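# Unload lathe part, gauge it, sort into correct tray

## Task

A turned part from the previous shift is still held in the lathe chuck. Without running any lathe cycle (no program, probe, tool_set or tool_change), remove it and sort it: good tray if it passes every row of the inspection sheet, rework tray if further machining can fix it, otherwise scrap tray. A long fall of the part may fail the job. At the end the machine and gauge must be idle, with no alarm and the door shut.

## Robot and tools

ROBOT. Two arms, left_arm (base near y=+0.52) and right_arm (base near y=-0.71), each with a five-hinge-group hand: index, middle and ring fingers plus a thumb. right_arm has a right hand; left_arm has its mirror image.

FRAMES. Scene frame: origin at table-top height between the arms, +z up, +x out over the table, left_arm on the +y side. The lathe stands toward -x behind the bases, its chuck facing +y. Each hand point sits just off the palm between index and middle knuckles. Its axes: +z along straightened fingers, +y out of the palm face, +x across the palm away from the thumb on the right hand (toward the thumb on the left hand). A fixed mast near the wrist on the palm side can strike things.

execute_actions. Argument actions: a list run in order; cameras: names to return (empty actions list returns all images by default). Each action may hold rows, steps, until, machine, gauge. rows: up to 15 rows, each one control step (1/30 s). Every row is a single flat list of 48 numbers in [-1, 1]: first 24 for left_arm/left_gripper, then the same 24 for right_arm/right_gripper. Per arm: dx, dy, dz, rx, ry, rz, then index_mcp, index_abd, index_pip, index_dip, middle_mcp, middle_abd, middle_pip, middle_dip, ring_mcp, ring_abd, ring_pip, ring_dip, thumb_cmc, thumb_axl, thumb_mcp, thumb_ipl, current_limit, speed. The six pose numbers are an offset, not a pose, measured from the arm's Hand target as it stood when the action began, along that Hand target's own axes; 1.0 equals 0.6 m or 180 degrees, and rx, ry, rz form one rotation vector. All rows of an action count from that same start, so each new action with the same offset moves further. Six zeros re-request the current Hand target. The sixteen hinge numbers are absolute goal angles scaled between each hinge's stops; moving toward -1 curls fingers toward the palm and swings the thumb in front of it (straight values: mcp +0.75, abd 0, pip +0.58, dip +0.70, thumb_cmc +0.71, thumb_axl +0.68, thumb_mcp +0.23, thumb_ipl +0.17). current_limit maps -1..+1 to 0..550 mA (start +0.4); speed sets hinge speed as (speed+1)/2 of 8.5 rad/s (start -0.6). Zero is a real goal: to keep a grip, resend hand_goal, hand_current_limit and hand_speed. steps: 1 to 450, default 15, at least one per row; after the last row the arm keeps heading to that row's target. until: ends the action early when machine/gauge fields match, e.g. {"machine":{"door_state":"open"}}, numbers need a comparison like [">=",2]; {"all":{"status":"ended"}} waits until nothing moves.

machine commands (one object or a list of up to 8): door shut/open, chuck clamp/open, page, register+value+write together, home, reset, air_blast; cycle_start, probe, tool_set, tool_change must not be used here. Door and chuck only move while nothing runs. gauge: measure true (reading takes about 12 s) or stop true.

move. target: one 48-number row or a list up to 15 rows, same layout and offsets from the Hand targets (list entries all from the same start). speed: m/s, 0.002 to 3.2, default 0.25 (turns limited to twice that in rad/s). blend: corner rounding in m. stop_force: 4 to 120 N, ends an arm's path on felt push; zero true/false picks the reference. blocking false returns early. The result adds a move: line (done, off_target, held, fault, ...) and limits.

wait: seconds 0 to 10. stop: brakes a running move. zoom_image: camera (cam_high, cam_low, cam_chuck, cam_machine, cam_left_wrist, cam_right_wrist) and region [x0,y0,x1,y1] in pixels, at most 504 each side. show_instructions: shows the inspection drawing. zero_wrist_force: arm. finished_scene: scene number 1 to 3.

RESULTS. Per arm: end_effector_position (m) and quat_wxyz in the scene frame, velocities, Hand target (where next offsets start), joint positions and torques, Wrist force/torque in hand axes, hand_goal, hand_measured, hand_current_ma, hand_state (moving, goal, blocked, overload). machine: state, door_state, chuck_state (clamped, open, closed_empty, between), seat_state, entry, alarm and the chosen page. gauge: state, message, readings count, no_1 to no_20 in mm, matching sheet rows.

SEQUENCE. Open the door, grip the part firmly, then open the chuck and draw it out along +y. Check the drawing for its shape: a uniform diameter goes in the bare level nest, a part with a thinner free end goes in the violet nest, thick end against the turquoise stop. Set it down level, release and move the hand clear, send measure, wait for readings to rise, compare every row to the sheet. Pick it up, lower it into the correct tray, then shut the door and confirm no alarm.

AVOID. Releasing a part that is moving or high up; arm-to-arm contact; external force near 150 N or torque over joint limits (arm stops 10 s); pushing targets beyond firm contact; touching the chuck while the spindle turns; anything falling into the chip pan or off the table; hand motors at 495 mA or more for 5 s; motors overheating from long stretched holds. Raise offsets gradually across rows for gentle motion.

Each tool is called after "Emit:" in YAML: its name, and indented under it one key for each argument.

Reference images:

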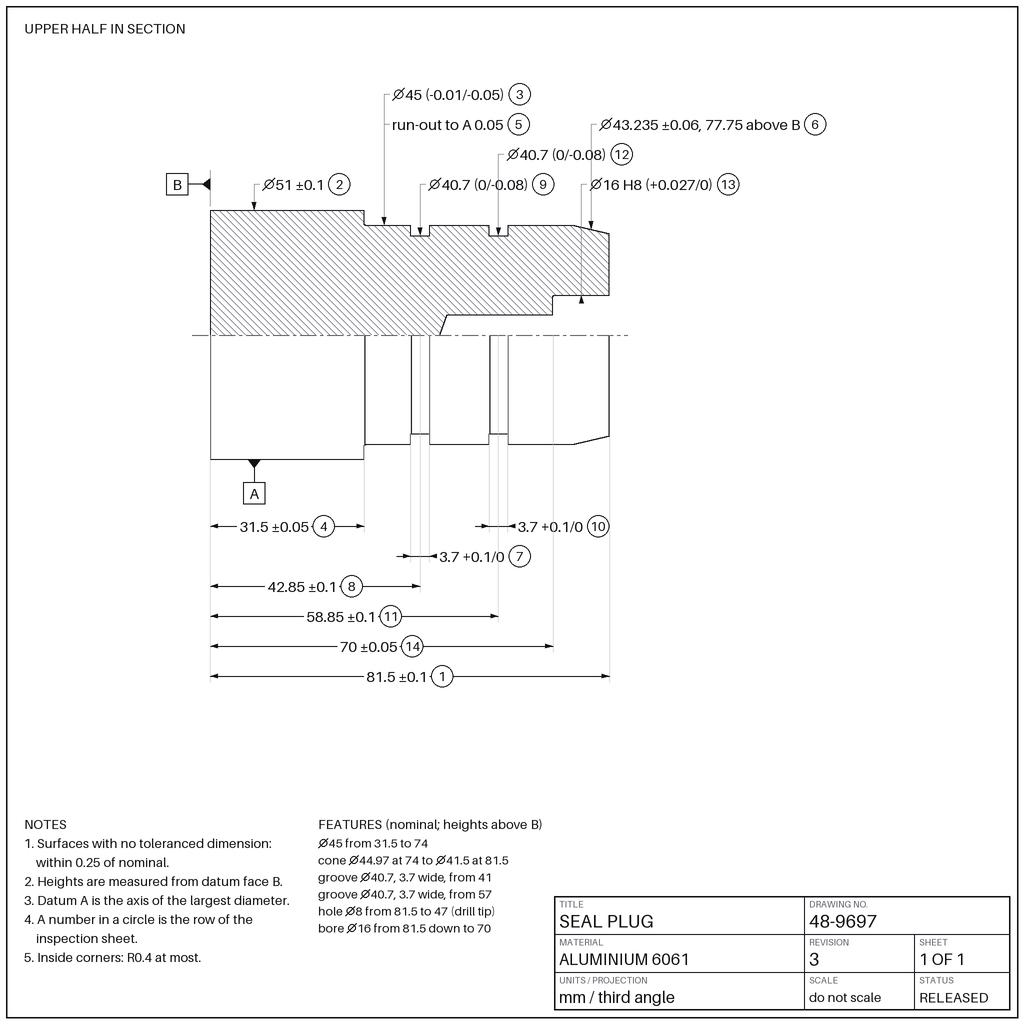

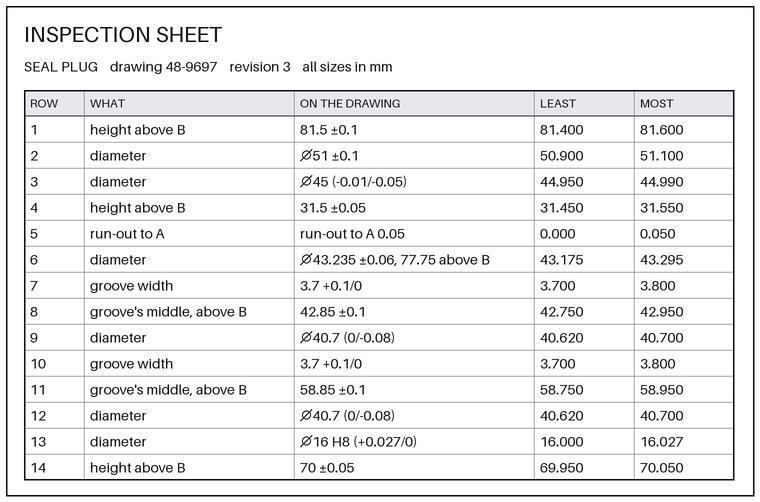

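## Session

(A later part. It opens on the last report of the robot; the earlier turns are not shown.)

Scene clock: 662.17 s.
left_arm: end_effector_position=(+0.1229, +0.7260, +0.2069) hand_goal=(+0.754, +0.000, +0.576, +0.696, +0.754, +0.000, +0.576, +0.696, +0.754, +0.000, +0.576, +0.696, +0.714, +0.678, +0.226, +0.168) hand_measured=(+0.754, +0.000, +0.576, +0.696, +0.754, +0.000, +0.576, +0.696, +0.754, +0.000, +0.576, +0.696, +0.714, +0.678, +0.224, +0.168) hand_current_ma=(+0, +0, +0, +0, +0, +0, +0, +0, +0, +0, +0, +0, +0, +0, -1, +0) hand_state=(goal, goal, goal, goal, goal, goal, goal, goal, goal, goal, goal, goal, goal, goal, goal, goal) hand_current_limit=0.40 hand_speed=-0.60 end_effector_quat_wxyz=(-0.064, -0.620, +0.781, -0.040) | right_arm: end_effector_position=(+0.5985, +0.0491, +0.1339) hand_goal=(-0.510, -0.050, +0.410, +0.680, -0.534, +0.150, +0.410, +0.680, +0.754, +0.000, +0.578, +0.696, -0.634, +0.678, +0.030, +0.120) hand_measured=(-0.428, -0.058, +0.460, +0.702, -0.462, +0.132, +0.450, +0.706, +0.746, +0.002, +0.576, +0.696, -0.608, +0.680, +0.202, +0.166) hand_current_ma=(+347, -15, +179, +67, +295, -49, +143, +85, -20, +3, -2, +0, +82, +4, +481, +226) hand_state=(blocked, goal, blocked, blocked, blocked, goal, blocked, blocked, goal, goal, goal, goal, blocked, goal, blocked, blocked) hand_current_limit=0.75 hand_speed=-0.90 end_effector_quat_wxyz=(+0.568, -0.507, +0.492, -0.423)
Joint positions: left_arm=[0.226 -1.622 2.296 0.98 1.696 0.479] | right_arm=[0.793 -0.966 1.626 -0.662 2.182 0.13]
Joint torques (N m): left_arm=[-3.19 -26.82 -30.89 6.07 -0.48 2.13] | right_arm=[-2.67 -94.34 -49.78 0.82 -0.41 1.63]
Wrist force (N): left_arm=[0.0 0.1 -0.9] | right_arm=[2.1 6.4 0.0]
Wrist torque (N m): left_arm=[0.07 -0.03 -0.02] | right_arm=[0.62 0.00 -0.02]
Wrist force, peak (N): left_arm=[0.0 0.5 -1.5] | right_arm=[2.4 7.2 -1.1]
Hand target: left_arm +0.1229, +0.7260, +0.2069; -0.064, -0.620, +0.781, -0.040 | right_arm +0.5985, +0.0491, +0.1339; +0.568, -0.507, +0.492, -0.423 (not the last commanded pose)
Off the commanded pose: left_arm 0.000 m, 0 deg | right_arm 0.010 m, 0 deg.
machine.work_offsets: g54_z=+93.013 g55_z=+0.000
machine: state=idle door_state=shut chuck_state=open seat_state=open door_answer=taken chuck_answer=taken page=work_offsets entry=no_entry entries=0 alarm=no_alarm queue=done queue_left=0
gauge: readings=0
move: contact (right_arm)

Emit:
move:
  target: [0,0,0,0,0,0,0.754,0,0.576,0.696,0.754,0,0.576,0.696,0.754,0,0.576,0.696,0.714,0.678,0.226,0.168,0.4,-0.6,0.0043,-0.0057,-0.0008,0,0,0,-0.51,-0.05,0.41,0.68,-0.535,0.15,0.41,0.68,0.753,0,0.577,0.696,-0.635,0.677,0.03,0.12,0.75,-0.9]
  speed: 0.02

Emit:
move:
  target: [0,0,0,0,0,0,0.754,0,0.576,0.696,0.754,0,0.576,0.696,0.754,0,0.576,0.696,0.714,0.678,0.226,0.168,0.4,-0.6,0.0044,0.0331,0,0,0,0,-0.51,-0.05,0.41,0.68,-0.535,0.15,0.41,0.68,0.753,0,0.577,0.696,-0.635,0.677,0.03,0.12,0.75,-0.9]
  speed: 0.015
  stop_force: 5
  cameras: ["cam_high","cam_low"]

Emit:
zoom_image:
  camera: "cam_low"
  region: [175, 255, 235, 315]

Emit:
zoom_image:
  camera: "cam_high"
  region: [245, 175, 305, 235]

Scene clock: 671.83 s.
left_arm: end_effector_position=(+0.1229, +0.7260, +0.2069) hand_goal=(+0.754, +0.000, +0.576, +0.696, +0.754, +0.000, +0.576, +0.696, +0.754, +0.000, +0.576, +0.696, +0.714, +0.678, +0.226, +0.168) hand_measured=(+0.754, +0.000, +0.576, +0.696, +0.754, +0.000, +0.576, +0.696, +0.754, +0.000, +0.576, +0.696, +0.714, +0.678, +0.224, +0.168) hand_current_ma=(+0, +0, +0, +0, +0, +0, +0, +0, +0, +0, +0, +0, +0, +0, -1, +0) hand_state=(goal, goal, goal, goal, goal, goal, goal, goal, goal, goal, goal, goal, goal, goal, goal, goal) hand_current_limit=0.40 hand_speed=-0.60 end_effector_quat_wxyz=(-0.064, -0.620, +0.781, -0.040) | right_arm: end_effector_position=(+0.5985, +0.0460, +0.1370) hand_goal=(-0.510, -0.050, +0.410, +0.680, -0.534, +0.150, +0.410, +0.680, +0.754, +0.000, +0.578, +0.696, -0.634, +0.678, +0.030, +0.120) hand_measured=(-0.428, -0.056, +0.460, +0.702, -0.462, +0.132, +0.450, +0.706, +0.746, +0.002, +0.576, +0.696, -0.616, +0.680, +0.202, +0.166) hand_current_ma=(+347, -12, +179, +67, +295, -49, +143, +85, -20, +3, -2, +0, +57, +4, +481, +226) hand_state=(blocked, goal, blocked, blocked, blocked, goal, blocked, blocked, goal, goal, goal, goal, goal, goal, blocked, blocked) hand_current_limit=0.75 hand_speed=-0.90 end_effector_quat_wxyz=(+0.568, -0.507, +0.492, -0.423)
Joint positions: left_arm=[0.226 -1.622 2.296 0.98 1.696 0.479] | right_arm=[0.79 -0.973 1.631 -0.661 2.179 0.13]
Joint torques (N m): left_arm=[-1.05 -26.12 -30.76 5.94 -0.37 2.26] | right_arm=[-11.28 -78.1 -40.53 -0.04 -1.57 -0.03]
Wrist force (N): left_arm=[0.3 0.6 -1.4] | right_arm=[2.7 7.1 -1.2]
Wrist torque (N m): left_arm=[0.17 -0.07 -0.01] | right_arm=[0.67 -0.09 0.00]
Wrist force, peak (N): left_arm=[-0.4 0.8 -1.8] | right_arm=[2.0 7.5 -1.4]
Hand target: left_arm +0.1229, +0.7260, +0.2069; -0.064, -0.620, +0.781, -0.040 | right_arm +0.5985, +0.0461, +0.1369; +0.568, -0.507, +0.492, -0.423
Off the commanded pose: left_arm 0.000 m, 0 deg | right_arm 0.000 m, 0 deg.
machine.work_offsets: g54_z=+93.013 g55_z=+0.000
machine: state=idle door_state=shut chuck_state=open seat_state=open door_answer=taken chuck_answer=taken page=work_offsets entry=no_entry entries=0 alarm=no_alarm queue=done queue_left=0
gauge: readings=0
move: done

Scene clock: 673.27 s.
left_arm: end_effector_position=(+0.1229, +0.7260, +0.2069) hand_goal=(+0.754, +0.000, +0.576, +0.696, +0.754, +0.000, +0.576, +0.696, +0.754, +0.000, +0.576, +0.696, +0.714, +0.678, +0.226, +0.168) hand_measured=(+0.754, +0.000, +0.576, +0.696, +0.754, +0.000, +0.576, +0.696, +0.754, +0.000, +0.576, +0.696, +0.714, +0.678, +0.224, +0.168) hand_current_ma=(+0, +0, +0, +0, +0, +0, +0, +0, +0, +0, +0, +0, +0, +0, -1, +0) hand_state=(goal, goal, goal, goal, goal, goal, goal, goal, goal, goal, goal, goal, goal, goal, goal, goal) hand_current_limit=0.40 hand_speed=-0.60 end_effector_quat_wxyz=(-0.064, -0.620, +0.781, -0.040) | right_arm: end_effector_position=(+0.5986, +0.0461, +0.1335) hand_goal=(-0.510, -0.050, +0.410, +0.680, -0.534, +0.150, +0.410, +0.680, +0.754, +0.000, +0.578, +0.696, -0.634, +0.678, +0.030, +0.120) hand_measured=(-0.428, -0.058, +0.460, +0.702, -0.464, +0.130, +0.450, +0.706, +0.746, +0.002, +0.576, +0.696, -0.608, +0.680, +0.202, +0.166) hand_current_ma=(+347, -19, +179, +67, +285, -53, +143, +84, -20, +3, -2, +0, +88, +4, +481, +226) hand_state=(blocked, goal, blocked, blocked, blocked, goal, blocked, blocked, goal, goal, goal, goal, blocked, goal, blocked, blocked) hand_current_limit=0.75 hand_speed=-0.90 end_effector_quat_wxyz=(+0.568, -0.506, +0.492, -0.423)
Joint positions: left_arm=[0.226 -1.622 2.296 0.98 1.696 0.479] | right_arm=[0.79 -0.969 1.632 -0.666 2.179 0.13]
Joint torques (N m): left_arm=[-4.38 -26.1 -31.3 6.04 -0.2 2.32] | right_arm=[-7.63 -95.07 -49.79 0.73 -0.33 0.27]
Wrist force (N): left_arm=[0.1 0.1 -1.5] | right_arm=[2.3 6.6 -1.0]
Wrist torque (N m): left_arm=[0.11 -0.04 -0.01] | right_arm=[0.72 -0.01 0.01]
Wrist force, peak (N): left_arm=[0.3 0.3 -1.7] | right_arm=[2.8 7.4 -1.2]
Hand target: left_arm +0.1229, +0.7260, +0.2069; -0.064, -0.620, +0.781, -0.040 | right_arm +0.5986, +0.0461, +0.1335; +0.568, -0.506, +0.492, -0.423 (not the last commanded pose)
Off the commanded pose: left_arm 0.000 m, 0 deg | right_arm 0.017 m, 0 deg.
machine.work_offsets: g54_z=+93.013 g55_z=+0.000
machine: state=idle door_state=shut chuck_state=open seat_state=open door_answer=taken chuck_answer=taken page=work_offsets entry=no_entry entries=0 alarm=no_alarm queue=done queue_left=0
gauge: readings=0
move: contact (right_arm)
Images, in order (width x height): cam_high 504x504, cam_low 504x504.

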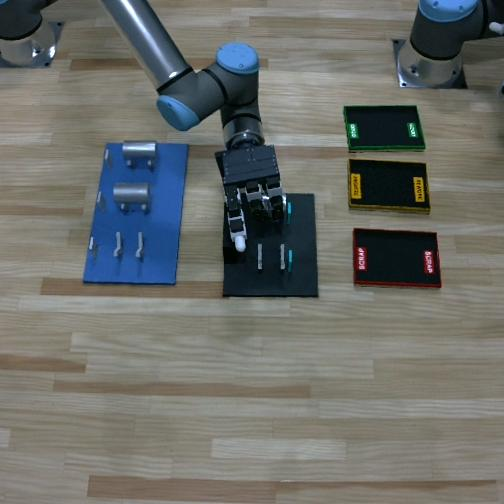

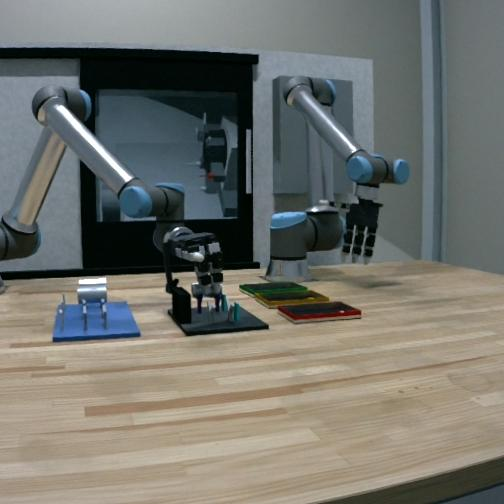

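Scaled by 8.400 from the camera's 504x504 image, which has a finer 720x720 frame.

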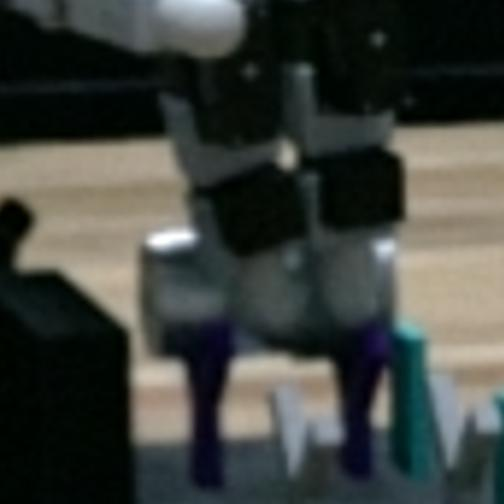

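Scaled by 8.400 from the camera's 504x504 image, which has a finer 720x720 frame.

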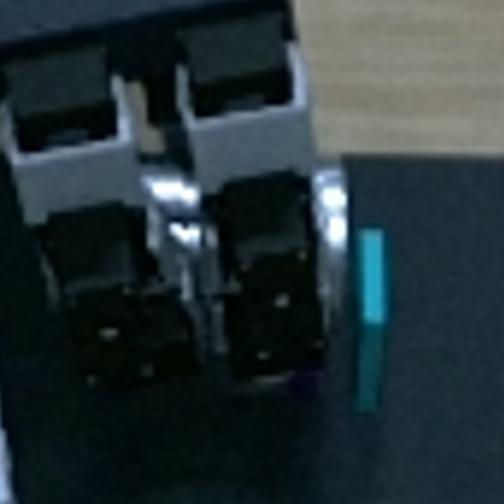

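Emit:
move:
  target: [0,0,0,0,0,0,0.754,0,0.576,0.696,0.754,0,0.576,0.696,0.754,0,0.576,0.696,0.714,0.678,0.226,0.168,0.4,-0.6,0.0037,0.0022,0,0,0,0.0139,-0.51,-0.05,0.41,0.68,-0.535,0.15,0.41,0.68,0.753,0,0.577,0.696,-0.635,0.677,0.03,0.12,0.75,-0.9]
  speed: 0.02
  cameras: ["cam_high","cam_low"]

Emit:
zoom_image:
  camera: "cam_low"
  region: [175, 255, 235, 315]

Scene clock: 683.43 s.
left_arm: end_effector_position=(+0.1229, +0.7260, +0.2069) hand_goal=(+0.754, +0.000, +0.576, +0.696, +0.754, +0.000, +0.576, +0.696, +0.754, +0.000, +0.576, +0.696, +0.714, +0.678, +0.226, +0.168) hand_measured=(+0.754, +0.000, +0.576, +0.696, +0.754, +0.000, +0.576, +0.696, +0.754, +0.000, +0.576, +0.696, +0.714, +0.678, +0.224, +0.168) hand_current_ma=(+0, +0, +0, +0, +0, +0, +0, +0, +0, +0, +0, +0, +0, +0, -1, +0) hand_state=(goal, goal, goal, goal, goal, goal, goal, goal, goal, goal, goal, goal, goal, goal, goal, goal) hand_current_limit=0.40 hand_speed=-0.60 end_effector_quat_wxyz=(-0.064, -0.620, +0.781, -0.040) | right_arm: end_effector_position=(+0.5989, +0.0440, +0.1319) hand_goal=(-0.510, -0.050, +0.410, +0.680, -0.534, +0.150, +0.410, +0.680, +0.754, +0.000, +0.578, +0.696, -0.634, +0.678, +0.030, +0.120) hand_measured=(-0.428, -0.058, +0.460, +0.702, -0.464, +0.130, +0.450, +0.706, +0.746, +0.002, +0.576, +0.696, -0.608, +0.680, +0.202, +0.166) hand_current_ma=(+347, -18, +179, +67, +285, -53, +143, +84, -20, +3, -2, +0, +88, +4, +481, +226) hand_state=(blocked, goal, blocked, blocked, blocked, goal, blocked, blocked, goal, goal, goal, goal, blocked, goal, blocked, blocked) hand_current_limit=0.75 hand_speed=-0.90 end_effector_quat_wxyz=(+0.577, -0.496, +0.503, -0.410)
Joint positions: left_arm=[0.226 -1.622 2.296 0.98 1.696 0.479] | right_arm=[0.784 -0.971 1.643 -0.674 2.174 0.174]
Joint torques (N m): left_arm=[-1.96 -27.04 -31.1 5.98 -0.45 2.1] | right_arm=[-7.94 -81.3 -35.72 -1.58 -1.81 -1.56]
Wrist force (N): left_arm=[-0.1 -0.4 -1.1] | right_arm=[2.4 -3.5 -2.5]
Wrist torque (N m): left_arm=[0.01 0.00 -0.02] | right_arm=[0.04 0.06 -0.02]
Wrist force, peak (N): left_arm=[0.4 0.4 -1.9] | right_arm=[2.4 7.1 -0.9]
Hand target: left_arm +0.1229, +0.7260, +0.2069; -0.064, -0.620, +0.781, -0.040 | right_arm +0.5989, +0.0441, +0.1319; +0.577, -0.496, +0.503, -0.410
Off the commanded pose: left_arm 0.000 m, 0 deg | right_arm 0.000 m, 0 deg.
machine.work_offsets: g54_z=+93.013 g55_z=+0.000
machine: state=idle door_state=shut chuck_state=open seat_state=open door_answer=taken chuck_answer=taken page=work_offsets entry=no_entry entries=0 alarm=no_alarm queue=done queue_left=0
gauge: readings=0
move: done
Images, in order (width x height): cam_high 504x504, cam_low 504x504.

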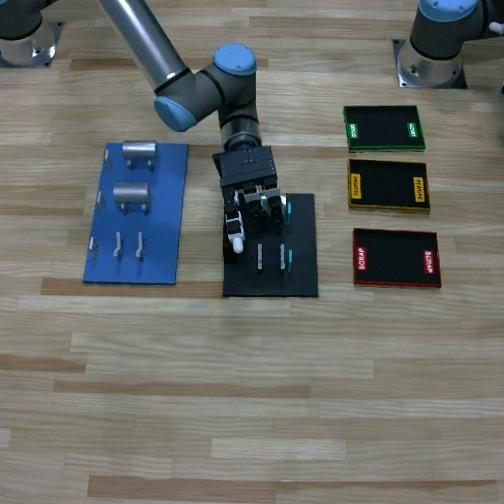

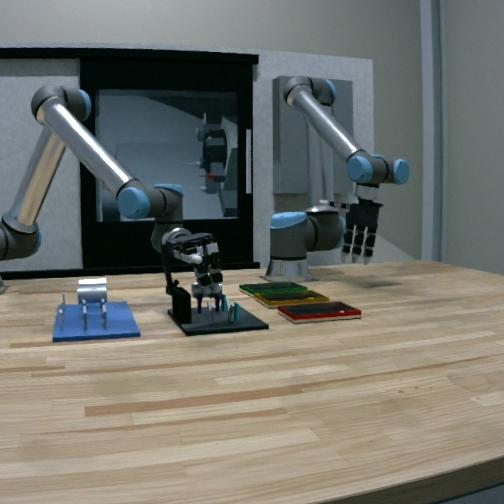

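Scaled by 8.400 from the camera's 504x504 image, which has a finer 720x720 frame.

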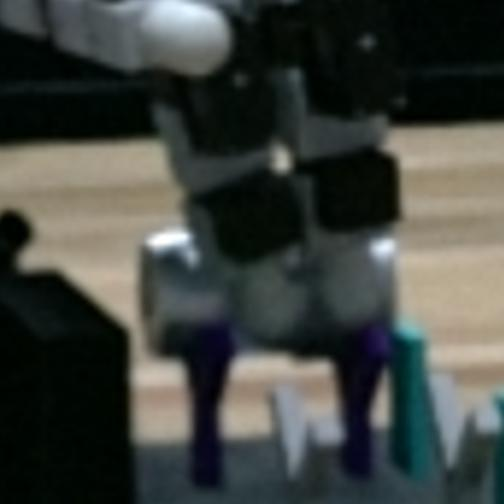

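Emit:
move:
  target: [0,0,0,0,0,0,0.754,0,0.576,0.696,0.754,0,0.576,0.696,0.754,0,0.576,0.696,0.714,0.678,0.226,0.168,0.4,-0.6,-0.0002,-0.0010,0,0,0,0,-0.51,-0.05,0.41,0.68,-0.535,0.15,0.41,0.68,0.753,0,0.577,0.696,-0.635,0.677,0.03,0.12,0.75,-0.9]
  speed: 0.01

Emit:
move:
  target: [0,0,0,0,0,0,0.754,0,0.576,0.696,0.754,0,0.576,0.696,0.754,0,0.576,0.696,0.714,0.678,0.226,0.168,0.4,-0.6,-0.0130,0.0023,0.0020,0,0,0,-0.51,-0.05,0.41,0.68,-0.535,0.15,0.41,0.68,0.753,0,0.577,0.696,-0.635,0.677,0.03,0.12,0.75,-0.9]
  speed: 0.01
  stop_force: 6
  cameras: ["cam_high","cam_low"]

Emit:
zoom_image:
  camera: "cam_high"
  region: [245, 175, 305, 235]

Scene clock: 691.43 s.
left_arm: end_effector_position=(+0.1229, +0.7260, +0.2069) hand_goal=(+0.754, +0.000, +0.576, +0.696, +0.754, +0.000, +0.576, +0.696, +0.754, +0.000, +0.576, +0.696, +0.714, +0.678, +0.226, +0.168) hand_measured=(+0.754, +0.000, +0.576, +0.696, +0.754, +0.000, +0.576, +0.696, +0.754, +0.000, +0.576, +0.696, +0.714, +0.678, +0.224, +0.168) hand_current_ma=(+0, +0, +0, +0, +0, +0, +0, +0, +0, +0, +0, +0, +0, +0, -1, +0) hand_state=(goal, goal, goal, goal, goal, goal, goal, goal, goal, goal, goal, goal, goal, goal, goal, goal) hand_current_limit=0.40 hand_speed=-0.60 end_effector_quat_wxyz=(-0.064, -0.620, +0.781, -0.040) | right_arm: end_effector_position=(+0.5989, +0.0441, +0.1325) hand_goal=(-0.510, -0.050, +0.410, +0.680, -0.534, +0.150, +0.410, +0.680, +0.754, +0.000, +0.578, +0.696, -0.634, +0.678, +0.030, +0.120) hand_measured=(-0.428, -0.058, +0.460, +0.702, -0.464, +0.130, +0.450, +0.706, +0.746, +0.002, +0.576, +0.696, -0.608, +0.680, +0.202, +0.166) hand_current_ma=(+347, -18, +179, +67, +285, -53, +143, +84, -20, +3, -2, +0, +88, +4, +481, +226) hand_state=(blocked, goal, blocked, blocked, blocked, goal, blocked, blocked, goal, goal, goal, goal, blocked, goal, blocked, blocked) hand_current_limit=0.75 hand_speed=-0.90 end_effector_quat_wxyz=(+0.577, -0.496, +0.503, -0.410)
Joint positions: left_arm=[0.226 -1.622 2.296 0.98 1.696 0.479] | right_arm=[0.784 -0.972 1.643 -0.673 2.174 0.174]
Joint torques (N m): left_arm=[-2.49 -26.06 -31.29 5.74 -0.37 2.32] | right_arm=[10.16 -93.57 -49.69 0.38 1.28 -1.59]
Wrist force (N): left_arm=[0.1 0.0 -1.1] | right_arm=[2.5 5.6 -1.2]
Wrist torque (N m): left_arm=[0.07 -0.04 0.00] | right_arm=[0.57 -0.01 -0.07]
Wrist force, peak (N): left_arm=[0.5 0.4 -1.8] | right_arm=[2.3 6.1 -1.2]
Hand target: left_arm +0.1229, +0.7260, +0.2069; -0.064, -0.620, +0.781, -0.040 | right_arm +0.5989, +0.0441, +0.1325; +0.577, -0.496, +0.503, -0.410
Off the commanded pose: left_arm 0.000 m, 0 deg | right_arm 0.000 m, 0 deg.
machine.work_offsets: g54_z=+93.013 g55_z=+0.000
machine: state=idle door_state=shut chuck_state=open seat_state=open door_answer=taken chuck_answer=taken page=work_offsets entry=no_entry entries=0 alarm=no_alarm queue=done queue_left=0
gauge: readings=0
move: done

Scene clock: 693.10 s.
left_arm: end_effector_position=(+0.1229, +0.7260, +0.2069) hand_goal=(+0.754, +0.000, +0.576, +0.696, +0.754, +0.000, +0.576, +0.696, +0.754, +0.000, +0.576, +0.696, +0.714, +0.678, +0.226, +0.168) hand_measured=(+0.754, +0.000, +0.576, +0.696, +0.754, +0.000, +0.576, +0.696, +0.754, +0.000, +0.576, +0.696, +0.714, +0.678, +0.224, +0.168) hand_current_ma=(+0, +0, +0, +0, +0, +0, +0, +0, +0, +0, +0, +0, +0, +0, -1, +0) hand_state=(goal, goal, goal, goal, goal, goal, goal, goal, goal, goal, goal, goal, goal, goal, goal, goal) hand_current_limit=0.40 hand_speed=-0.60 end_effector_quat_wxyz=(-0.064, -0.620, +0.781, -0.040) | right_arm: end_effector_position=(+0.5988, +0.0521, +0.1325) hand_goal=(-0.510, -0.050, +0.410, +0.680, -0.534, +0.150, +0.410, +0.680, +0.754, +0.000, +0.578, +0.696, -0.634, +0.678, +0.030, +0.120) hand_measured=(-0.428, -0.066, +0.460, +0.702, -0.464, +0.122, +0.450, +0.706, +0.746, +0.002, +0.576, +0.696, -0.614, +0.680, +0.202, +0.166) hand_current_ma=(+347, -39, +179, +67, +285, -77, +143, +84, -20, +3, -2, +0, +63, +4, +481, +226) hand_state=(blocked, goal, blocked, blocked, blocked, blocked, blocked, blocked, goal, goal, goal, goal, goal, goal, blocked, blocked) hand_current_limit=0.75 hand_speed=-0.90 end_effector_quat_wxyz=(+0.577, -0.496, +0.503, -0.410)
Joint positions: left_arm=[0.226 -1.622 2.296 0.98 1.696 0.479] | right_arm=[0.791 -0.963 1.627 -0.667 2.181 0.174]
Joint torques (N m): left_arm=[-1.68 -26.63 -30.51 6.02 -0.38 2.36] | right_arm=[-6.84 -89.36 -33.14 -2.66 -1.82 -0.29]
Wrist force (N): left_arm=[-0.2 0.3 -1.1] | right_arm=[4.3 1.0 -2.4]
Wrist torque (N m): left_arm=[0.10 -0.02 -0.04] | right_arm=[0.36 -0.02 -0.21]
Wrist force, peak (N): left_arm=[0.0 0.2 -1.9] | right_arm=[2.9 6.5 -1.5]
Hand target: left_arm +0.1229, +0.7260, +0.2069; -0.064, -0.620, +0.781, -0.040 | right_arm +0.5988, +0.0521, +0.1325; +0.577, -0.496, +0.503, -0.410
Off the commanded pose: left_arm 0.000 m, 0 deg | right_arm 0.000 m, 0 deg.
machine.work_offsets: g54_z=+93.013 g55_z=+0.000
machine: state=idle door_state=shut chuck_state=open seat_state=open door_answer=taken chuck_answer=taken page=work_offsets entry=no_entry entries=0 alarm=no_alarm queue=done queue_left=0
gauge: readings=0
move: done
Images, in order (width x height): cam_high 504x504, cam_low 504x504.

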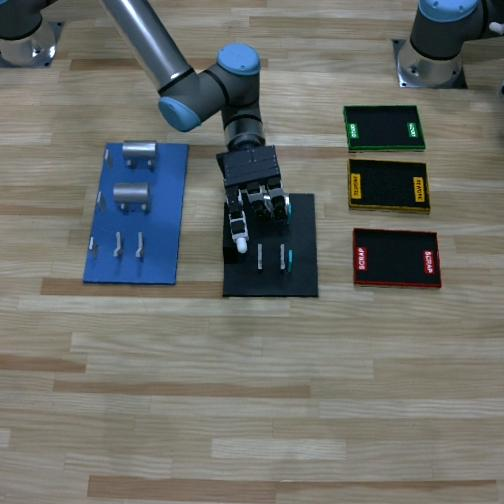

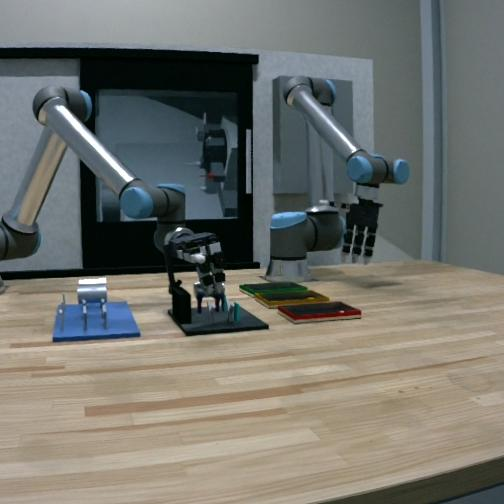

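Scaled by 8.400 from the camera's 504x504 image, which has a finer 720x720 frame.

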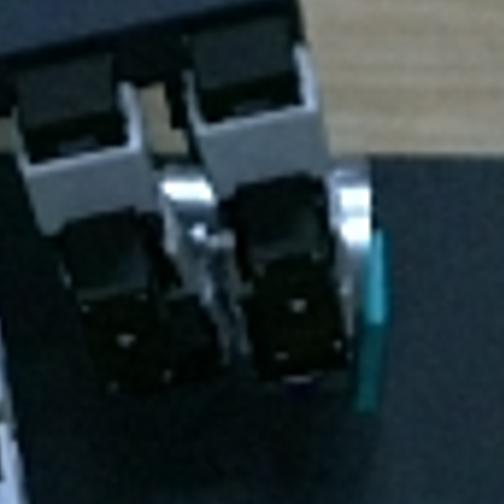

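Emit:
execute_actions:
  actions:
    - {"rows":[[0,0,0,0,0,0,0.754,0,0.576,0.696,0.754,0,0.576,0.696,0.754,0,0.576,0.696,0.714,0.678,0.226,0.168,0.4,-0.6,0,0,0,0,0,0,-0.44,-0.05,0.431,0.696,-0.45,0.15,0.431,0.696,0.753,0,0.577,0.696,-0.635,0.677,0.17,0.168,0.4,-0.94]],"steps":60}
    - {"rows":[[0,0,0,0,0,0,0.754,0,0.576,0.696,0.754,0,0.576,0.696,0.754,0,0.576,0.696,0.714,0.678,0.226,0.168,0.4,-0.6,0,0,0,0,0,0,-0.33,-0.05,0.431,0.696,-0.33,0.15,0.431,0.696,0.753,0,0.577,0.696,-0.635,0.677,0.32,0.168,0.4,-0.92]],"steps":110}
  cameras: ["cam_high", "cam_right_wrist"]

Scene clock: 726.87 s.
left_arm: end_effector_position=(+0.1229, +0.7260, +0.2069) hand_goal=(+0.754, +0.000, +0.576, +0.696, +0.754, +0.000, +0.576, +0.696, +0.754, +0.000, +0.576, +0.696, +0.714, +0.678, +0.226, +0.168) hand_measured=(+0.754, +0.000, +0.576, +0.696, +0.754, +0.000, +0.576, +0.696, +0.754, +0.000, +0.576, +0.696, +0.714, +0.678, +0.224, +0.168) hand_current_ma=(+0, +0, +0, +0, +0, +0, +0, +0, +0, +0, +0, +0, +0, +0, -1, +0) hand_state=(goal, goal, goal, goal, goal, goal, goal, goal, goal, goal, goal, goal, goal, goal, goal, goal) hand_current_limit=0.40 hand_speed=-0.60 end_effector_quat_wxyz=(-0.064, -0.620, +0.781, -0.040) | right_arm: end_effector_position=(+0.5988, +0.0521, +0.1325) hand_goal=(-0.330, -0.050, +0.432, +0.696, -0.330, +0.150, +0.432, +0.696, +0.754, +0.000, +0.578, +0.696, -0.634, +0.678, +0.320, +0.168) hand_measured=(-0.334, -0.050, +0.436, +0.700, -0.340, +0.136, +0.434, +0.698, +0.746, +0.002, +0.576, +0.696, -0.632, +0.680, +0.316, +0.170) hand_current_ma=(-8, +0, +12, +8, -30, -32, +2, +5, -20, +3, -2, +0, +3, +4, -10, +6) hand_state=(goal, goal, goal, goal, goal, goal, goal, goal, goal, goal, goal, goal, goal, goal, goal, goal) hand_current_limit=0.40 hand_speed=-0.92 end_effector_quat_wxyz=(+0.577, -0.496, +0.503, -0.410)
Joint positions: left_arm=[0.226 -1.622 2.296 0.98 1.696 0.479] | right_arm=[0.791 -0.963 1.627 -0.667 2.181 0.174]
Joint torques (N m): left_arm=[-2.79 -25.09 -30.75 5.97 -0.48 2.07] | right_arm=[-11.35 -81.13 -43.2 -2.98 -0.86 1.63]
Wrist force (N): left_arm=[0.4 0.4 -1.2] | right_arm=[1.7 3.7 -1.0]
Wrist torque (N m): left_arm=[0.12 -0.08 0.00] | right_arm=[0.50 0.03 -0.05]
Wrist force, peak (N): left_arm=[-0.1 0.2 -2.0] | right_arm=[5.2 1.9 -2.6]
Hand target: left_arm +0.1229, +0.7260, +0.2069; -0.064, -0.620, +0.781, -0.040 | right_arm +0.5988, +0.0521, +0.1325; +0.577, -0.496, +0.503, -0.410
Off the commanded pose: left_arm 0.000 m, 0 deg | right_arm 0.000 m, 0 deg.
machine.work_offsets: g54_z=+93.013 g55_z=+0.000
machine: state=idle door_state=shut chuck_state=open seat_state=open door_answer=taken chuck_answer=taken page=work_offsets entry=no_entry entries=0 alarm=no_alarm queue=done queue_left=0
gauge: readings=0
camera_calibration:
cam_right_wrist: T_world_to_cam=[[-0.112254, 0.890301, -0.441319, 0.123837], [-0.796869, 0.184669, 0.575237, 0.336024], [0.593632, 0.416246, 0.688723, -0.348763], [0, 0, 0, 1]] pos_world=[0.488706, -0.0271345, 0.101559]
Images, in order (width x height): cam_high 504x504, cam_right_wrist 504x504.

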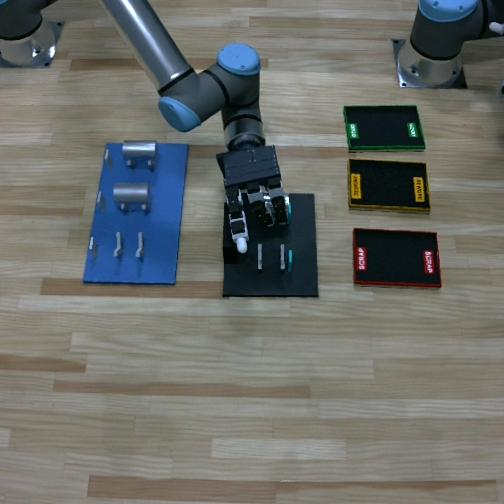

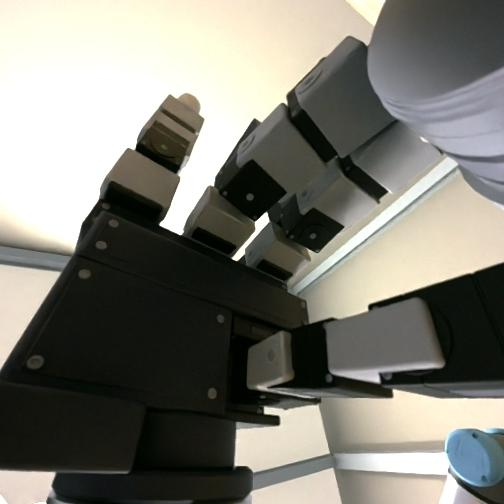

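Emit:
move:
  target:
    - [0,0,0,0,0,0,0.754,0,0.576,0.696,0.754,0,0.576,0.696,0.754,0,0.576,0.696,0.714,0.678,0.226,0.168,0.4,-0.6,-0.01157,-0.06565,0,0,0,0,-0.33,-0.05,0.431,0.696,-0.33,0.15,0.431,0.696,0.753,0,0.577,0.696,-0.635,0.677,0.32,0.168,0.4,-0.6]
    - [0,0,0,0,0,0,0.754,0,0.576,0.696,0.754,0,0.576,0.696,0.754,0,0.576,0.696,0.714,0.678,0.226,0.168,0.4,-0.6,-0.0347,-0.197,0,0,0,0,-0.33,-0.05,0.431,0.696,-0.33,0.15,0.431,0.696,0.753,0,0.577,0.696,-0.635,0.677,0.32,0.168,0.4,-0.6]
  speed: [0.05, 0.2]
  cameras: ["cam_high", "cam_low", "cam_machine"]

Emit:
zoom_image:
  camera: "cam_low"
  region: [180, 200, 380, 360]

Emit:
zoom_image:
  camera: "cam_high"
  region: [210, 180, 330, 300]

Scene clock: 733.30 s.
left_arm: end_effector_position=(+0.1229, +0.7260, +0.2069) hand_goal=(+0.754, +0.000, +0.576, +0.696, +0.754, +0.000, +0.576, +0.696, +0.754, +0.000, +0.576, +0.696, +0.714, +0.678, +0.226, +0.168) hand_measured=(+0.754, +0.000, +0.576, +0.696, +0.754, +0.000, +0.576, +0.696, +0.754, +0.000, +0.576, +0.696, +0.714, +0.678, +0.224, +0.168) hand_current_ma=(+0, +0, +0, +0, +0, +0, +0, +0, +0, +0, +0, +0, +0, +0, -1, +0) hand_state=(goal, goal, goal, goal, goal, goal, goal, goal, goal, goal, goal, goal, goal, goal, goal, goal) hand_current_limit=0.40 hand_speed=-0.60 end_effector_quat_wxyz=(-0.064, -0.620, +0.781, -0.040) | right_arm: end_effector_position=(+0.5986, +0.0519, +0.2526) hand_goal=(-0.330, -0.050, +0.432, +0.696, -0.330, +0.150, +0.432, +0.696, +0.754, +0.000, +0.578, +0.696, -0.634, +0.678, +0.320, +0.168) hand_measured=(-0.332, -0.050, +0.436, +0.700, -0.340, +0.136, +0.432, +0.698, +0.746, +0.002, +0.576, +0.696, -0.632, +0.680, +0.316, +0.170) hand_current_ma=(-6, +1, +11, +8, -28, -32, +2, +5, -23, +3, -2, +0, +2, +4, -10, +6) hand_state=(goal, goal, goal, goal, goal, goal, goal, goal, goal, goal, goal, goal, goal, goal, goal, goal) hand_current_limit=0.40 hand_speed=-0.60 end_effector_quat_wxyz=(+0.577, -0.496, +0.503, -0.410)
Joint positions: left_arm=[0.226 -1.622 2.296 0.98 1.696 0.479] | right_arm=[0.791 -1.07 1.555 -0.488 2.181 0.174]
Joint torques (N m): left_arm=[-2.18 -27.88 -31.27 5.73 -0.18 2.16] | right_arm=[17.42 -68.98 -41.12 -1.77 1.54 1.94]
Wrist force (N): left_arm=[0.0 0.5 -1.5] | right_arm=[1.8 3.6 -1.0]
Wrist torque (N m): left_arm=[0.17 -0.02 -0.04] | right_arm=[0.49 0.09 -0.01]
Wrist force, peak (N): left_arm=[0.2 0.8 -1.9] | right_arm=[2.6 6.5 -1.5]
Hand target: left_arm +0.1229, +0.7260, +0.2069; -0.064, -0.620, +0.781, -0.040 | right_arm +0.5986, +0.0519, +0.2526; +0.577, -0.496, +0.503, -0.410
Off the commanded pose: left_arm 0.000 m, 0 deg | right_arm 0.000 m, 0 deg.
machine.work_offsets: g54_z=+93.013 g55_z=+0.000
machine: state=idle door_state=shut chuck_state=open seat_state=open door_answer=taken chuck_answer=taken page=work_offsets entry=no_entry entries=0 alarm=no_alarm queue=done queue_left=0
gauge: readings=0
move: done
Images, in order (width x height): cam_high 504x504, cam_low 504x504, cam_machine 504x504.

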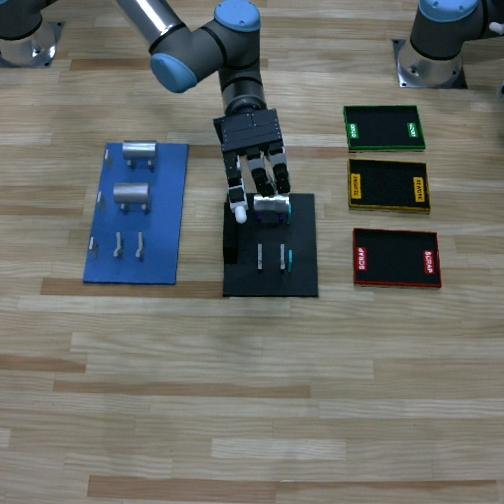

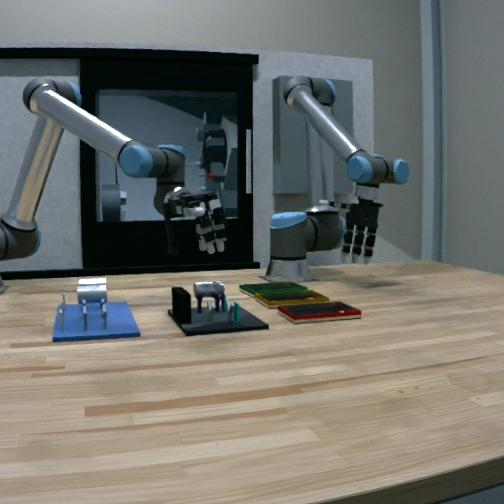

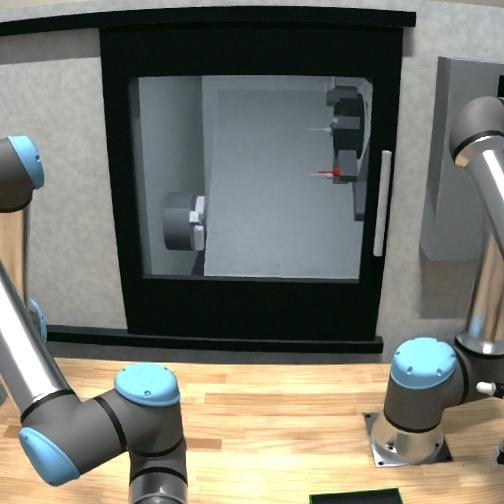

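Scaled by 2.520 from the camera's 504x504 image, which has a finer 720x720 frame.

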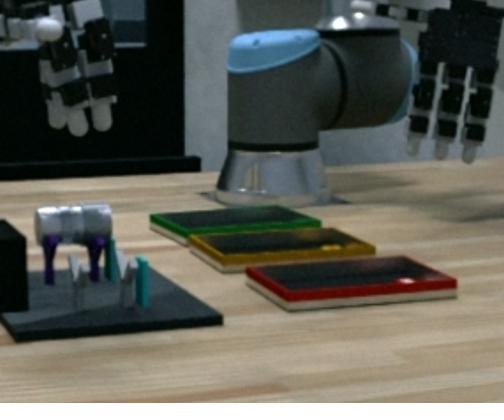

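Scaled by 4.200 from the camera's 504x504 image, which has a finer 720x720 frame.

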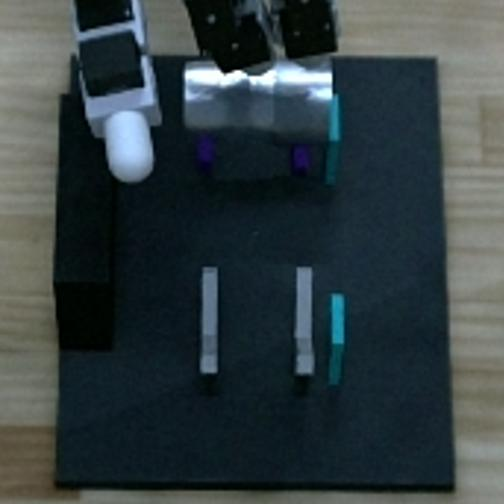

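Emit:
execute_actions:
  actions:
    - {"gauge":{"measure":true},"steps":420,"until":{"gauge":{"readings":[">=",1]}}}
  cameras: ["cam_low"]

Emit:
zoom_image:
  camera: "cam_low"
  region: [160, 270, 280, 340]

Scene clock: 747.73 s.
left_arm: end_effector_position=(+0.1229, +0.7260, +0.2069) hand_goal=(+0.754, +0.000, +0.576, +0.696, +0.754, +0.000, +0.576, +0.696, +0.754, +0.000, +0.576, +0.696, +0.714, +0.678, +0.226, +0.168) hand_measured=(+0.754, +0.000, +0.576, +0.696, +0.754, +0.000, +0.576, +0.696, +0.754, +0.000, +0.576, +0.696, +0.714, +0.678, +0.224, +0.168) hand_current_ma=(+0, +0, +0, +0, +0, +0, +0, +0, +0, +0, +0, +0, +0, +0, -1, +0) hand_state=(goal, goal, goal, goal, goal, goal, goal, goal, goal, goal, goal, goal, goal, goal, goal, goal) hand_current_limit=0.40 hand_speed=-0.60 end_effector_quat_wxyz=(-0.064, -0.620, +0.781, -0.040) | right_arm: end_effector_position=(+0.5986, +0.0519, +0.2526) hand_goal=(-0.330, -0.050, +0.432, +0.696, -0.330, +0.150, +0.432, +0.696, +0.754, +0.000, +0.578, +0.696, -0.634, +0.678, +0.320, +0.168) hand_measured=(-0.332, -0.050, +0.436, +0.700, -0.340, +0.136, +0.432, +0.698, +0.746, +0.002, +0.576, +0.696, -0.632, +0.680, +0.316, +0.170) hand_current_ma=(-6, +1, +11, +8, -28, -32, +2, +5, -23, +3, -2, +0, +2, +4, -10, +6) hand_state=(goal, goal, goal, goal, goal, goal, goal, goal, goal, goal, goal, goal, goal, goal, goal, goal) hand_current_limit=0.40 hand_speed=-0.60 end_effector_quat_wxyz=(+0.577, -0.496, +0.503, -0.410)
Joint positions: left_arm=[0.226 -1.622 2.296 0.98 1.696 0.479] | right_arm=[0.792 -1.07 1.555 -0.488 2.181 0.174]
Joint torques (N m): left_arm=[-2.87 -25.53 -31.86 6.1 -0.58 2.29] | right_arm=[17.35 -59.44 -47.55 0.11 1.45 2.09]
Wrist force (N): left_arm=[0.1 0.1 -1.6] | right_arm=[1.2 3.7 -1.2]
Wrist torque (N m): left_arm=[0.13 -0.05 -0.01] | right_arm=[0.52 0.16 -0.05]
Wrist force, peak (N): left_arm=[0.3 0.0 -2.2] | right_arm=[2.1 4.2 -0.9]
Hand target: left_arm +0.1229, +0.7260, +0.2069; -0.064, -0.620, +0.781, -0.040 | right_arm +0.5986, +0.0519, +0.2526; +0.577, -0.496, +0.503, -0.410
Off the commanded pose: left_arm 0.000 m, 0 deg | right_arm 0.000 m, 0 deg.
machine.work_offsets: g54_z=+93.013 g55_z=+0.000
machine: state=idle door_state=shut chuck_state=open seat_state=open door_answer=taken chuck_answer=taken page=work_offsets entry=no_entry entries=0 alarm=no_alarm queue=done queue_left=0
gauge: message=started readings=1 no_1=81.473 no_2=50.992 no_3=44.967 no_4=31.500 no_5=0.001 no_6=43.230 no_7=3.751 no_8=42.851 no_9=40.658 no_10=3.746 no_11=58.847 no_12=40.657 no_13=16.009 no_14=69.999
Images, in order (width x height): cam_low 504x504.

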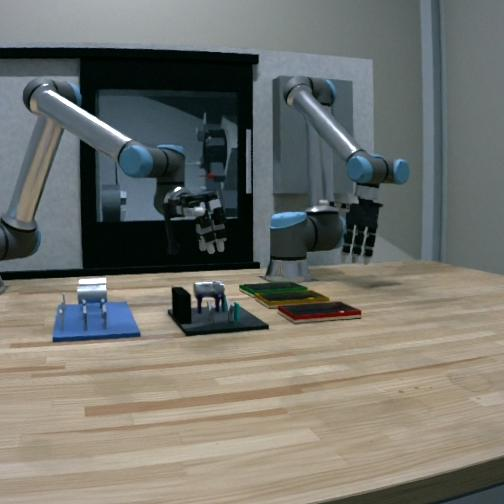

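Scaled by 4.200 from the camera's 504x504 image, which has a finer 720x720 frame.

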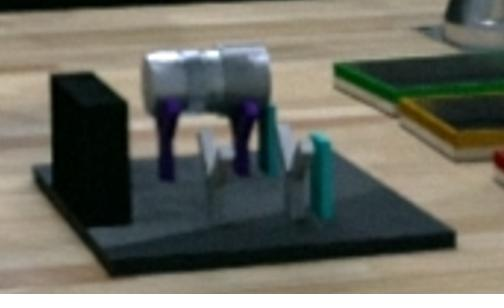

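Emit:
move:
  target:
    - [0,0,0,0,0,0,0.754,0,0.576,0.696,0.754,0,0.576,0.696,0.754,0,0.576,0.696,0.714,0.678,0.226,0.168,0.4,-0.6,0.00918,0.0197,-0.00699,0.00583,0.04744,-0.03327,-0.233,-0.05,0.431,0.696,-0.233,0.15,0.431,0.696,0.753,0,0.577,0.696,-0.635,0.677,0.36,0.168,0.4,-0.6]
    - [0,0,0,0,0,0,0.754,0,0.576,0.696,0.754,0,0.576,0.696,0.754,0,0.576,0.696,0.714,0.678,0.226,0.168,0.4,-0.6,0.04133,0.20205,-0.00699,0.00583,0.04744,-0.03327,-0.233,-0.05,0.431,0.696,-0.233,0.15,0.431,0.696,0.753,0,0.577,0.696,-0.635,0.677,0.36,0.168,0.4,-0.6]
  speed: [0.2, 0.1]
  cameras: ["cam_high", "cam_low"]

Emit:
zoom_image:
  camera: "cam_high"
  region: [210, 160, 330, 280]

Scene clock: 778.73 s.
left_arm: end_effector_position=(+0.1229, +0.7260, +0.2069) hand_goal=(+0.754, +0.000, +0.576, +0.696, +0.754, +0.000, +0.576, +0.696, +0.754, +0.000, +0.576, +0.696, +0.714, +0.678, +0.226, +0.168) hand_measured=(+0.754, +0.000, +0.576, +0.696, +0.754, +0.000, +0.576, +0.696, +0.754, +0.000, +0.576, +0.696, +0.714, +0.678, +0.224, +0.168) hand_current_ma=(+0, +0, +0, +0, +0, +0, +0, +0, +0, +0, +0, +0, +0, +0, -1, +0) hand_state=(goal, goal, goal, goal, goal, goal, goal, goal, goal, goal, goal, goal, goal, goal, goal, goal) hand_current_limit=0.40 hand_speed=-0.60 end_effector_quat_wxyz=(-0.064, -0.620, +0.781, -0.040) | right_arm: end_effector_position=(+0.5952, +0.0480, +0.1287) hand_goal=(-0.232, -0.050, +0.432, +0.696, -0.232, +0.150, +0.432, +0.696, +0.754, +0.000, +0.578, +0.696, -0.634, +0.678, +0.360, +0.168) hand_measured=(-0.236, -0.050, +0.436, +0.700, -0.244, +0.138, +0.432, +0.698, +0.746, +0.002, +0.576, +0.696, -0.632, +0.680, +0.356, +0.170) hand_current_ma=(-13, +1, +9, +8, -33, -31, +1, +5, -23, +3, -2, +0, +2, +4, -12, +6) hand_state=(goal, goal, goal, goal, goal, goal, goal, goal, goal, goal, goal, goal, goal, goal, goal, goal) hand_current_limit=0.40 hand_speed=-0.60 end_effector_quat_wxyz=(+0.520, -0.484, +0.514, -0.480)
Joint positions: left_arm=[0.226 -1.622 2.296 0.98 1.696 0.479] | right_arm=[0.837 -0.926 1.561 -0.638 2.377 0.068]
Joint torques (N m): left_arm=[-2.25 -25.94 -31.34 5.79 -0.4 2.27] | right_arm=[-15.99 -95.5 -47.25 1.45 -1.71 -0.99]
Wrist force (N): left_arm=[0.2 0.2 -0.9] | right_arm=[1.6 3.8 -1.5]
Wrist torque (N m): left_arm=[0.07 -0.04 -0.01] | right_arm=[0.53 0.08 -0.09]
Wrist force, peak (N): left_arm=[0.1 0.7 -2.0] | right_arm=[2.0 4.9 -1.3]
Hand target: left_arm +0.1229, +0.7260, +0.2069; -0.064, -0.620, +0.781, -0.040 | right_arm +0.5952, +0.0481, +0.1288; +0.520, -0.484, +0.514, -0.480
Off the commanded pose: left_arm 0.000 m, 0 deg | right_arm 0.000 m, 0 deg.
machine.work_offsets: g54_z=+93.013 g55_z=+0.000
machine: state=idle door_state=shut chuck_state=open seat_state=open door_answer=taken chuck_answer=taken page=work_offsets entry=no_entry entries=0 alarm=no_alarm queue=done queue_left=0
gauge: message=started readings=1 no_1=81.473 no_2=50.992 no_3=44.967 no_4=31.500 no_5=0.001 no_6=43.230 no_7=3.751 no_8=42.851 no_9=40.658 no_10=3.746 no_11=58.847 no_12=40.657 no_13=16.009 no_14=69.999
move: done
Images, in order (width x height): cam_high 504x504, cam_low 504x504.

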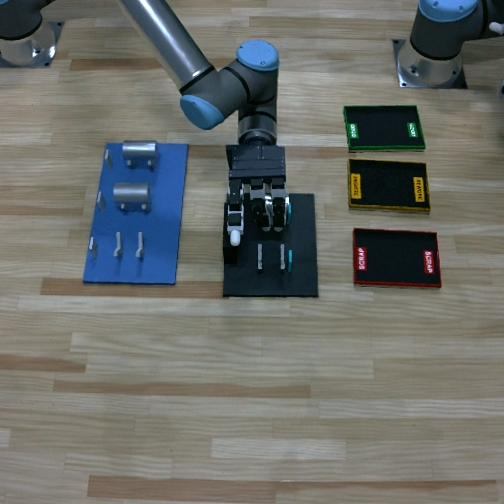

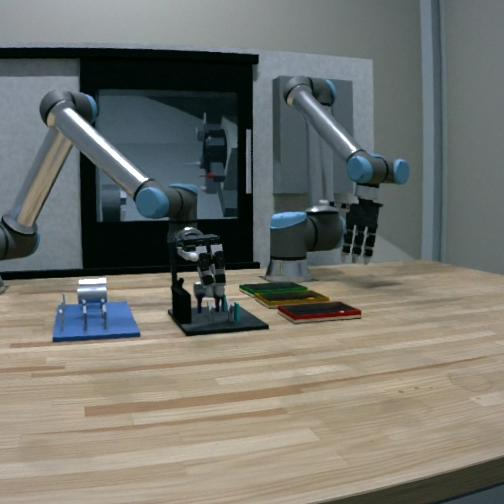

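Scaled by 4.200 from the camera's 504x504 image, which has a finer 720x720 frame.

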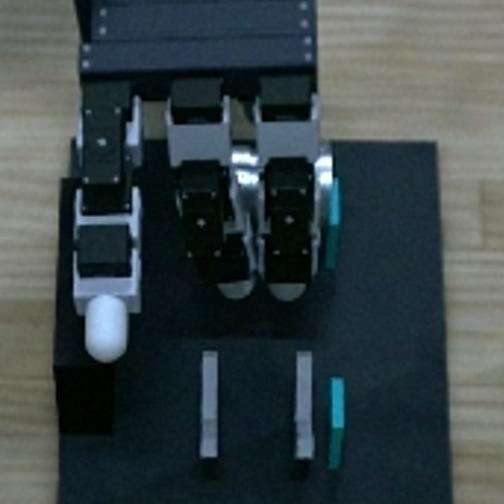

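Emit:
execute_actions:
  actions:
    - {"rows":[[0,0,0,0,0,0,0.754,0,0.576,0.696,0.754,0,0.576,0.696,0.754,0,0.576,0.696,0.714,0.678,0.226,0.168,0.4,-0.6,0,0,0,0,0,0,-0.45,-0.05,0.42,0.69,-0.47,0.15,0.42,0.69,0.753,0,0.577,0.696,-0.635,0.677,0.16,0.168,0.1,-0.85]],"steps":75}
  cameras: ["cam_high"]

Emit:
zoom_image:
  camera: "cam_high"
  region: [210, 160, 330, 280]

Scene clock: 784.73 s.
left_arm: end_effector_position=(+0.1229, +0.7260, +0.2069) hand_goal=(+0.754, +0.000, +0.576, +0.696, +0.754, +0.000, +0.576, +0.696, +0.754, +0.000, +0.576, +0.696, +0.714, +0.678, +0.226, +0.168) hand_measured=(+0.754, +0.000, +0.576, +0.696, +0.754, +0.000, +0.576, +0.696, +0.754, +0.000, +0.576, +0.696, +0.714, +0.678, +0.224, +0.168) hand_current_ma=(+0, +0, +0, +0, +0, +0, +0, +0, +0, +0, +0, +0, +0, +0, -1, +0) hand_state=(goal, goal, goal, goal, goal, goal, goal, goal, goal, goal, goal, goal, goal, goal, goal, goal) hand_current_limit=0.40 hand_speed=-0.60 end_effector_quat_wxyz=(-0.064, -0.620, +0.781, -0.040) | right_arm: end_effector_position=(+0.5953, +0.0481, +0.1289) hand_goal=(-0.450, -0.050, +0.420, +0.690, -0.470, +0.150, +0.420, +0.690, +0.754, +0.000, +0.578, +0.696, -0.634, +0.678, +0.160, +0.168) hand_measured=(-0.406, -0.050, +0.434, +0.694, -0.424, +0.138, +0.430, +0.694, +0.746, +0.002, +0.576, +0.696, -0.634, +0.680, +0.194, +0.174) hand_current_ma=(+169, +1, +37, +11, +179, -30, +30, +12, -23, +3, -2, +0, -1, +4, +151, +20) hand_state=(blocked, goal, goal, goal, blocked, goal, goal, goal, goal, goal, goal, goal, goal, goal, blocked, goal) hand_current_limit=0.10 hand_speed=-0.85 end_effector_quat_wxyz=(+0.520, -0.484, +0.514, -0.480)
Joint positions: left_arm=[0.226 -1.622 2.296 0.98 1.696 0.479] | right_arm=[0.837 -0.926 1.561 -0.638 2.377 0.069]
Joint torques (N m): left_arm=[-3.51 -25.73 -31.93 6.13 -0.44 2.05] | right_arm=[1.77 -85.02 -35.84 1.4 -1.64 1.65]
Wrist force (N): left_arm=[0.1 0.3 -1.7] | right_arm=[1.9 2.2 0.7]
Wrist torque (N m): left_arm=[0.15 -0.05 -0.02] | right_arm=[0.49 0.05 -0.11]
Wrist force, peak (N): left_arm=[-0.1 0.3 -2.0] | right_arm=[1.7 4.4 -1.2]
Hand target: left_arm +0.1229, +0.7260, +0.2069; -0.064, -0.620, +0.781, -0.040 | right_arm +0.5952, +0.0481, +0.1288; +0.520, -0.484, +0.514, -0.480
Off the commanded pose: left_arm 0.000 m, 0 deg | right_arm 0.000 m, 0 deg.
machine.work_offsets: g54_z=+93.013 g55_z=+0.000
machine: state=idle door_state=shut chuck_state=open seat_state=open door_answer=taken chuck_answer=taken page=work_offsets entry=no_entry entries=0 alarm=no_alarm queue=done queue_left=0
gauge: message=started readings=1 no_1=81.473 no_2=50.992 no_3=44.967 no_4=31.500 no_5=0.001 no_6=43.230 no_7=3.751 no_8=42.851 no_9=40.658 no_10=3.746 no_11=58.847 no_12=40.657 no_13=16.009 no_14=69.999
Images, in order (width x height): cam_high 504x504.

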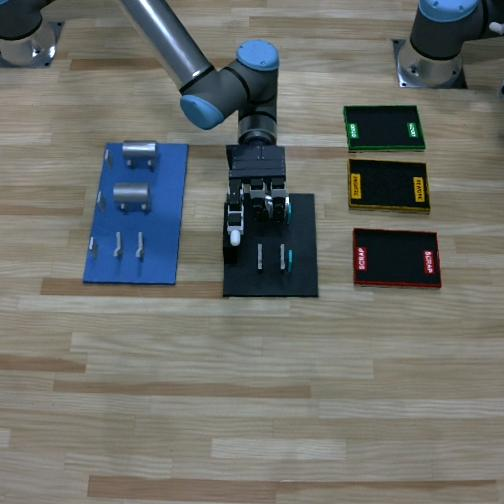

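Scaled by 4.200 from the camera's 504x504 image, which has a finer 720x720 frame.

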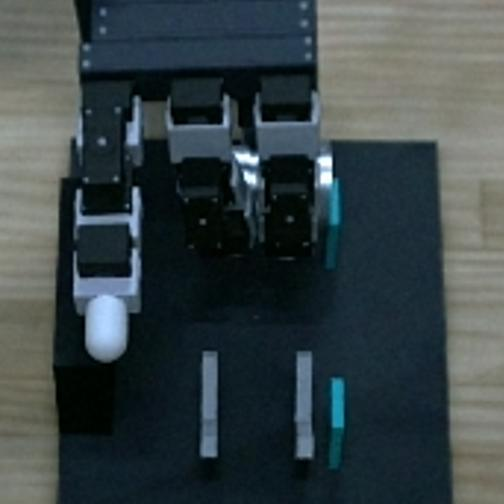

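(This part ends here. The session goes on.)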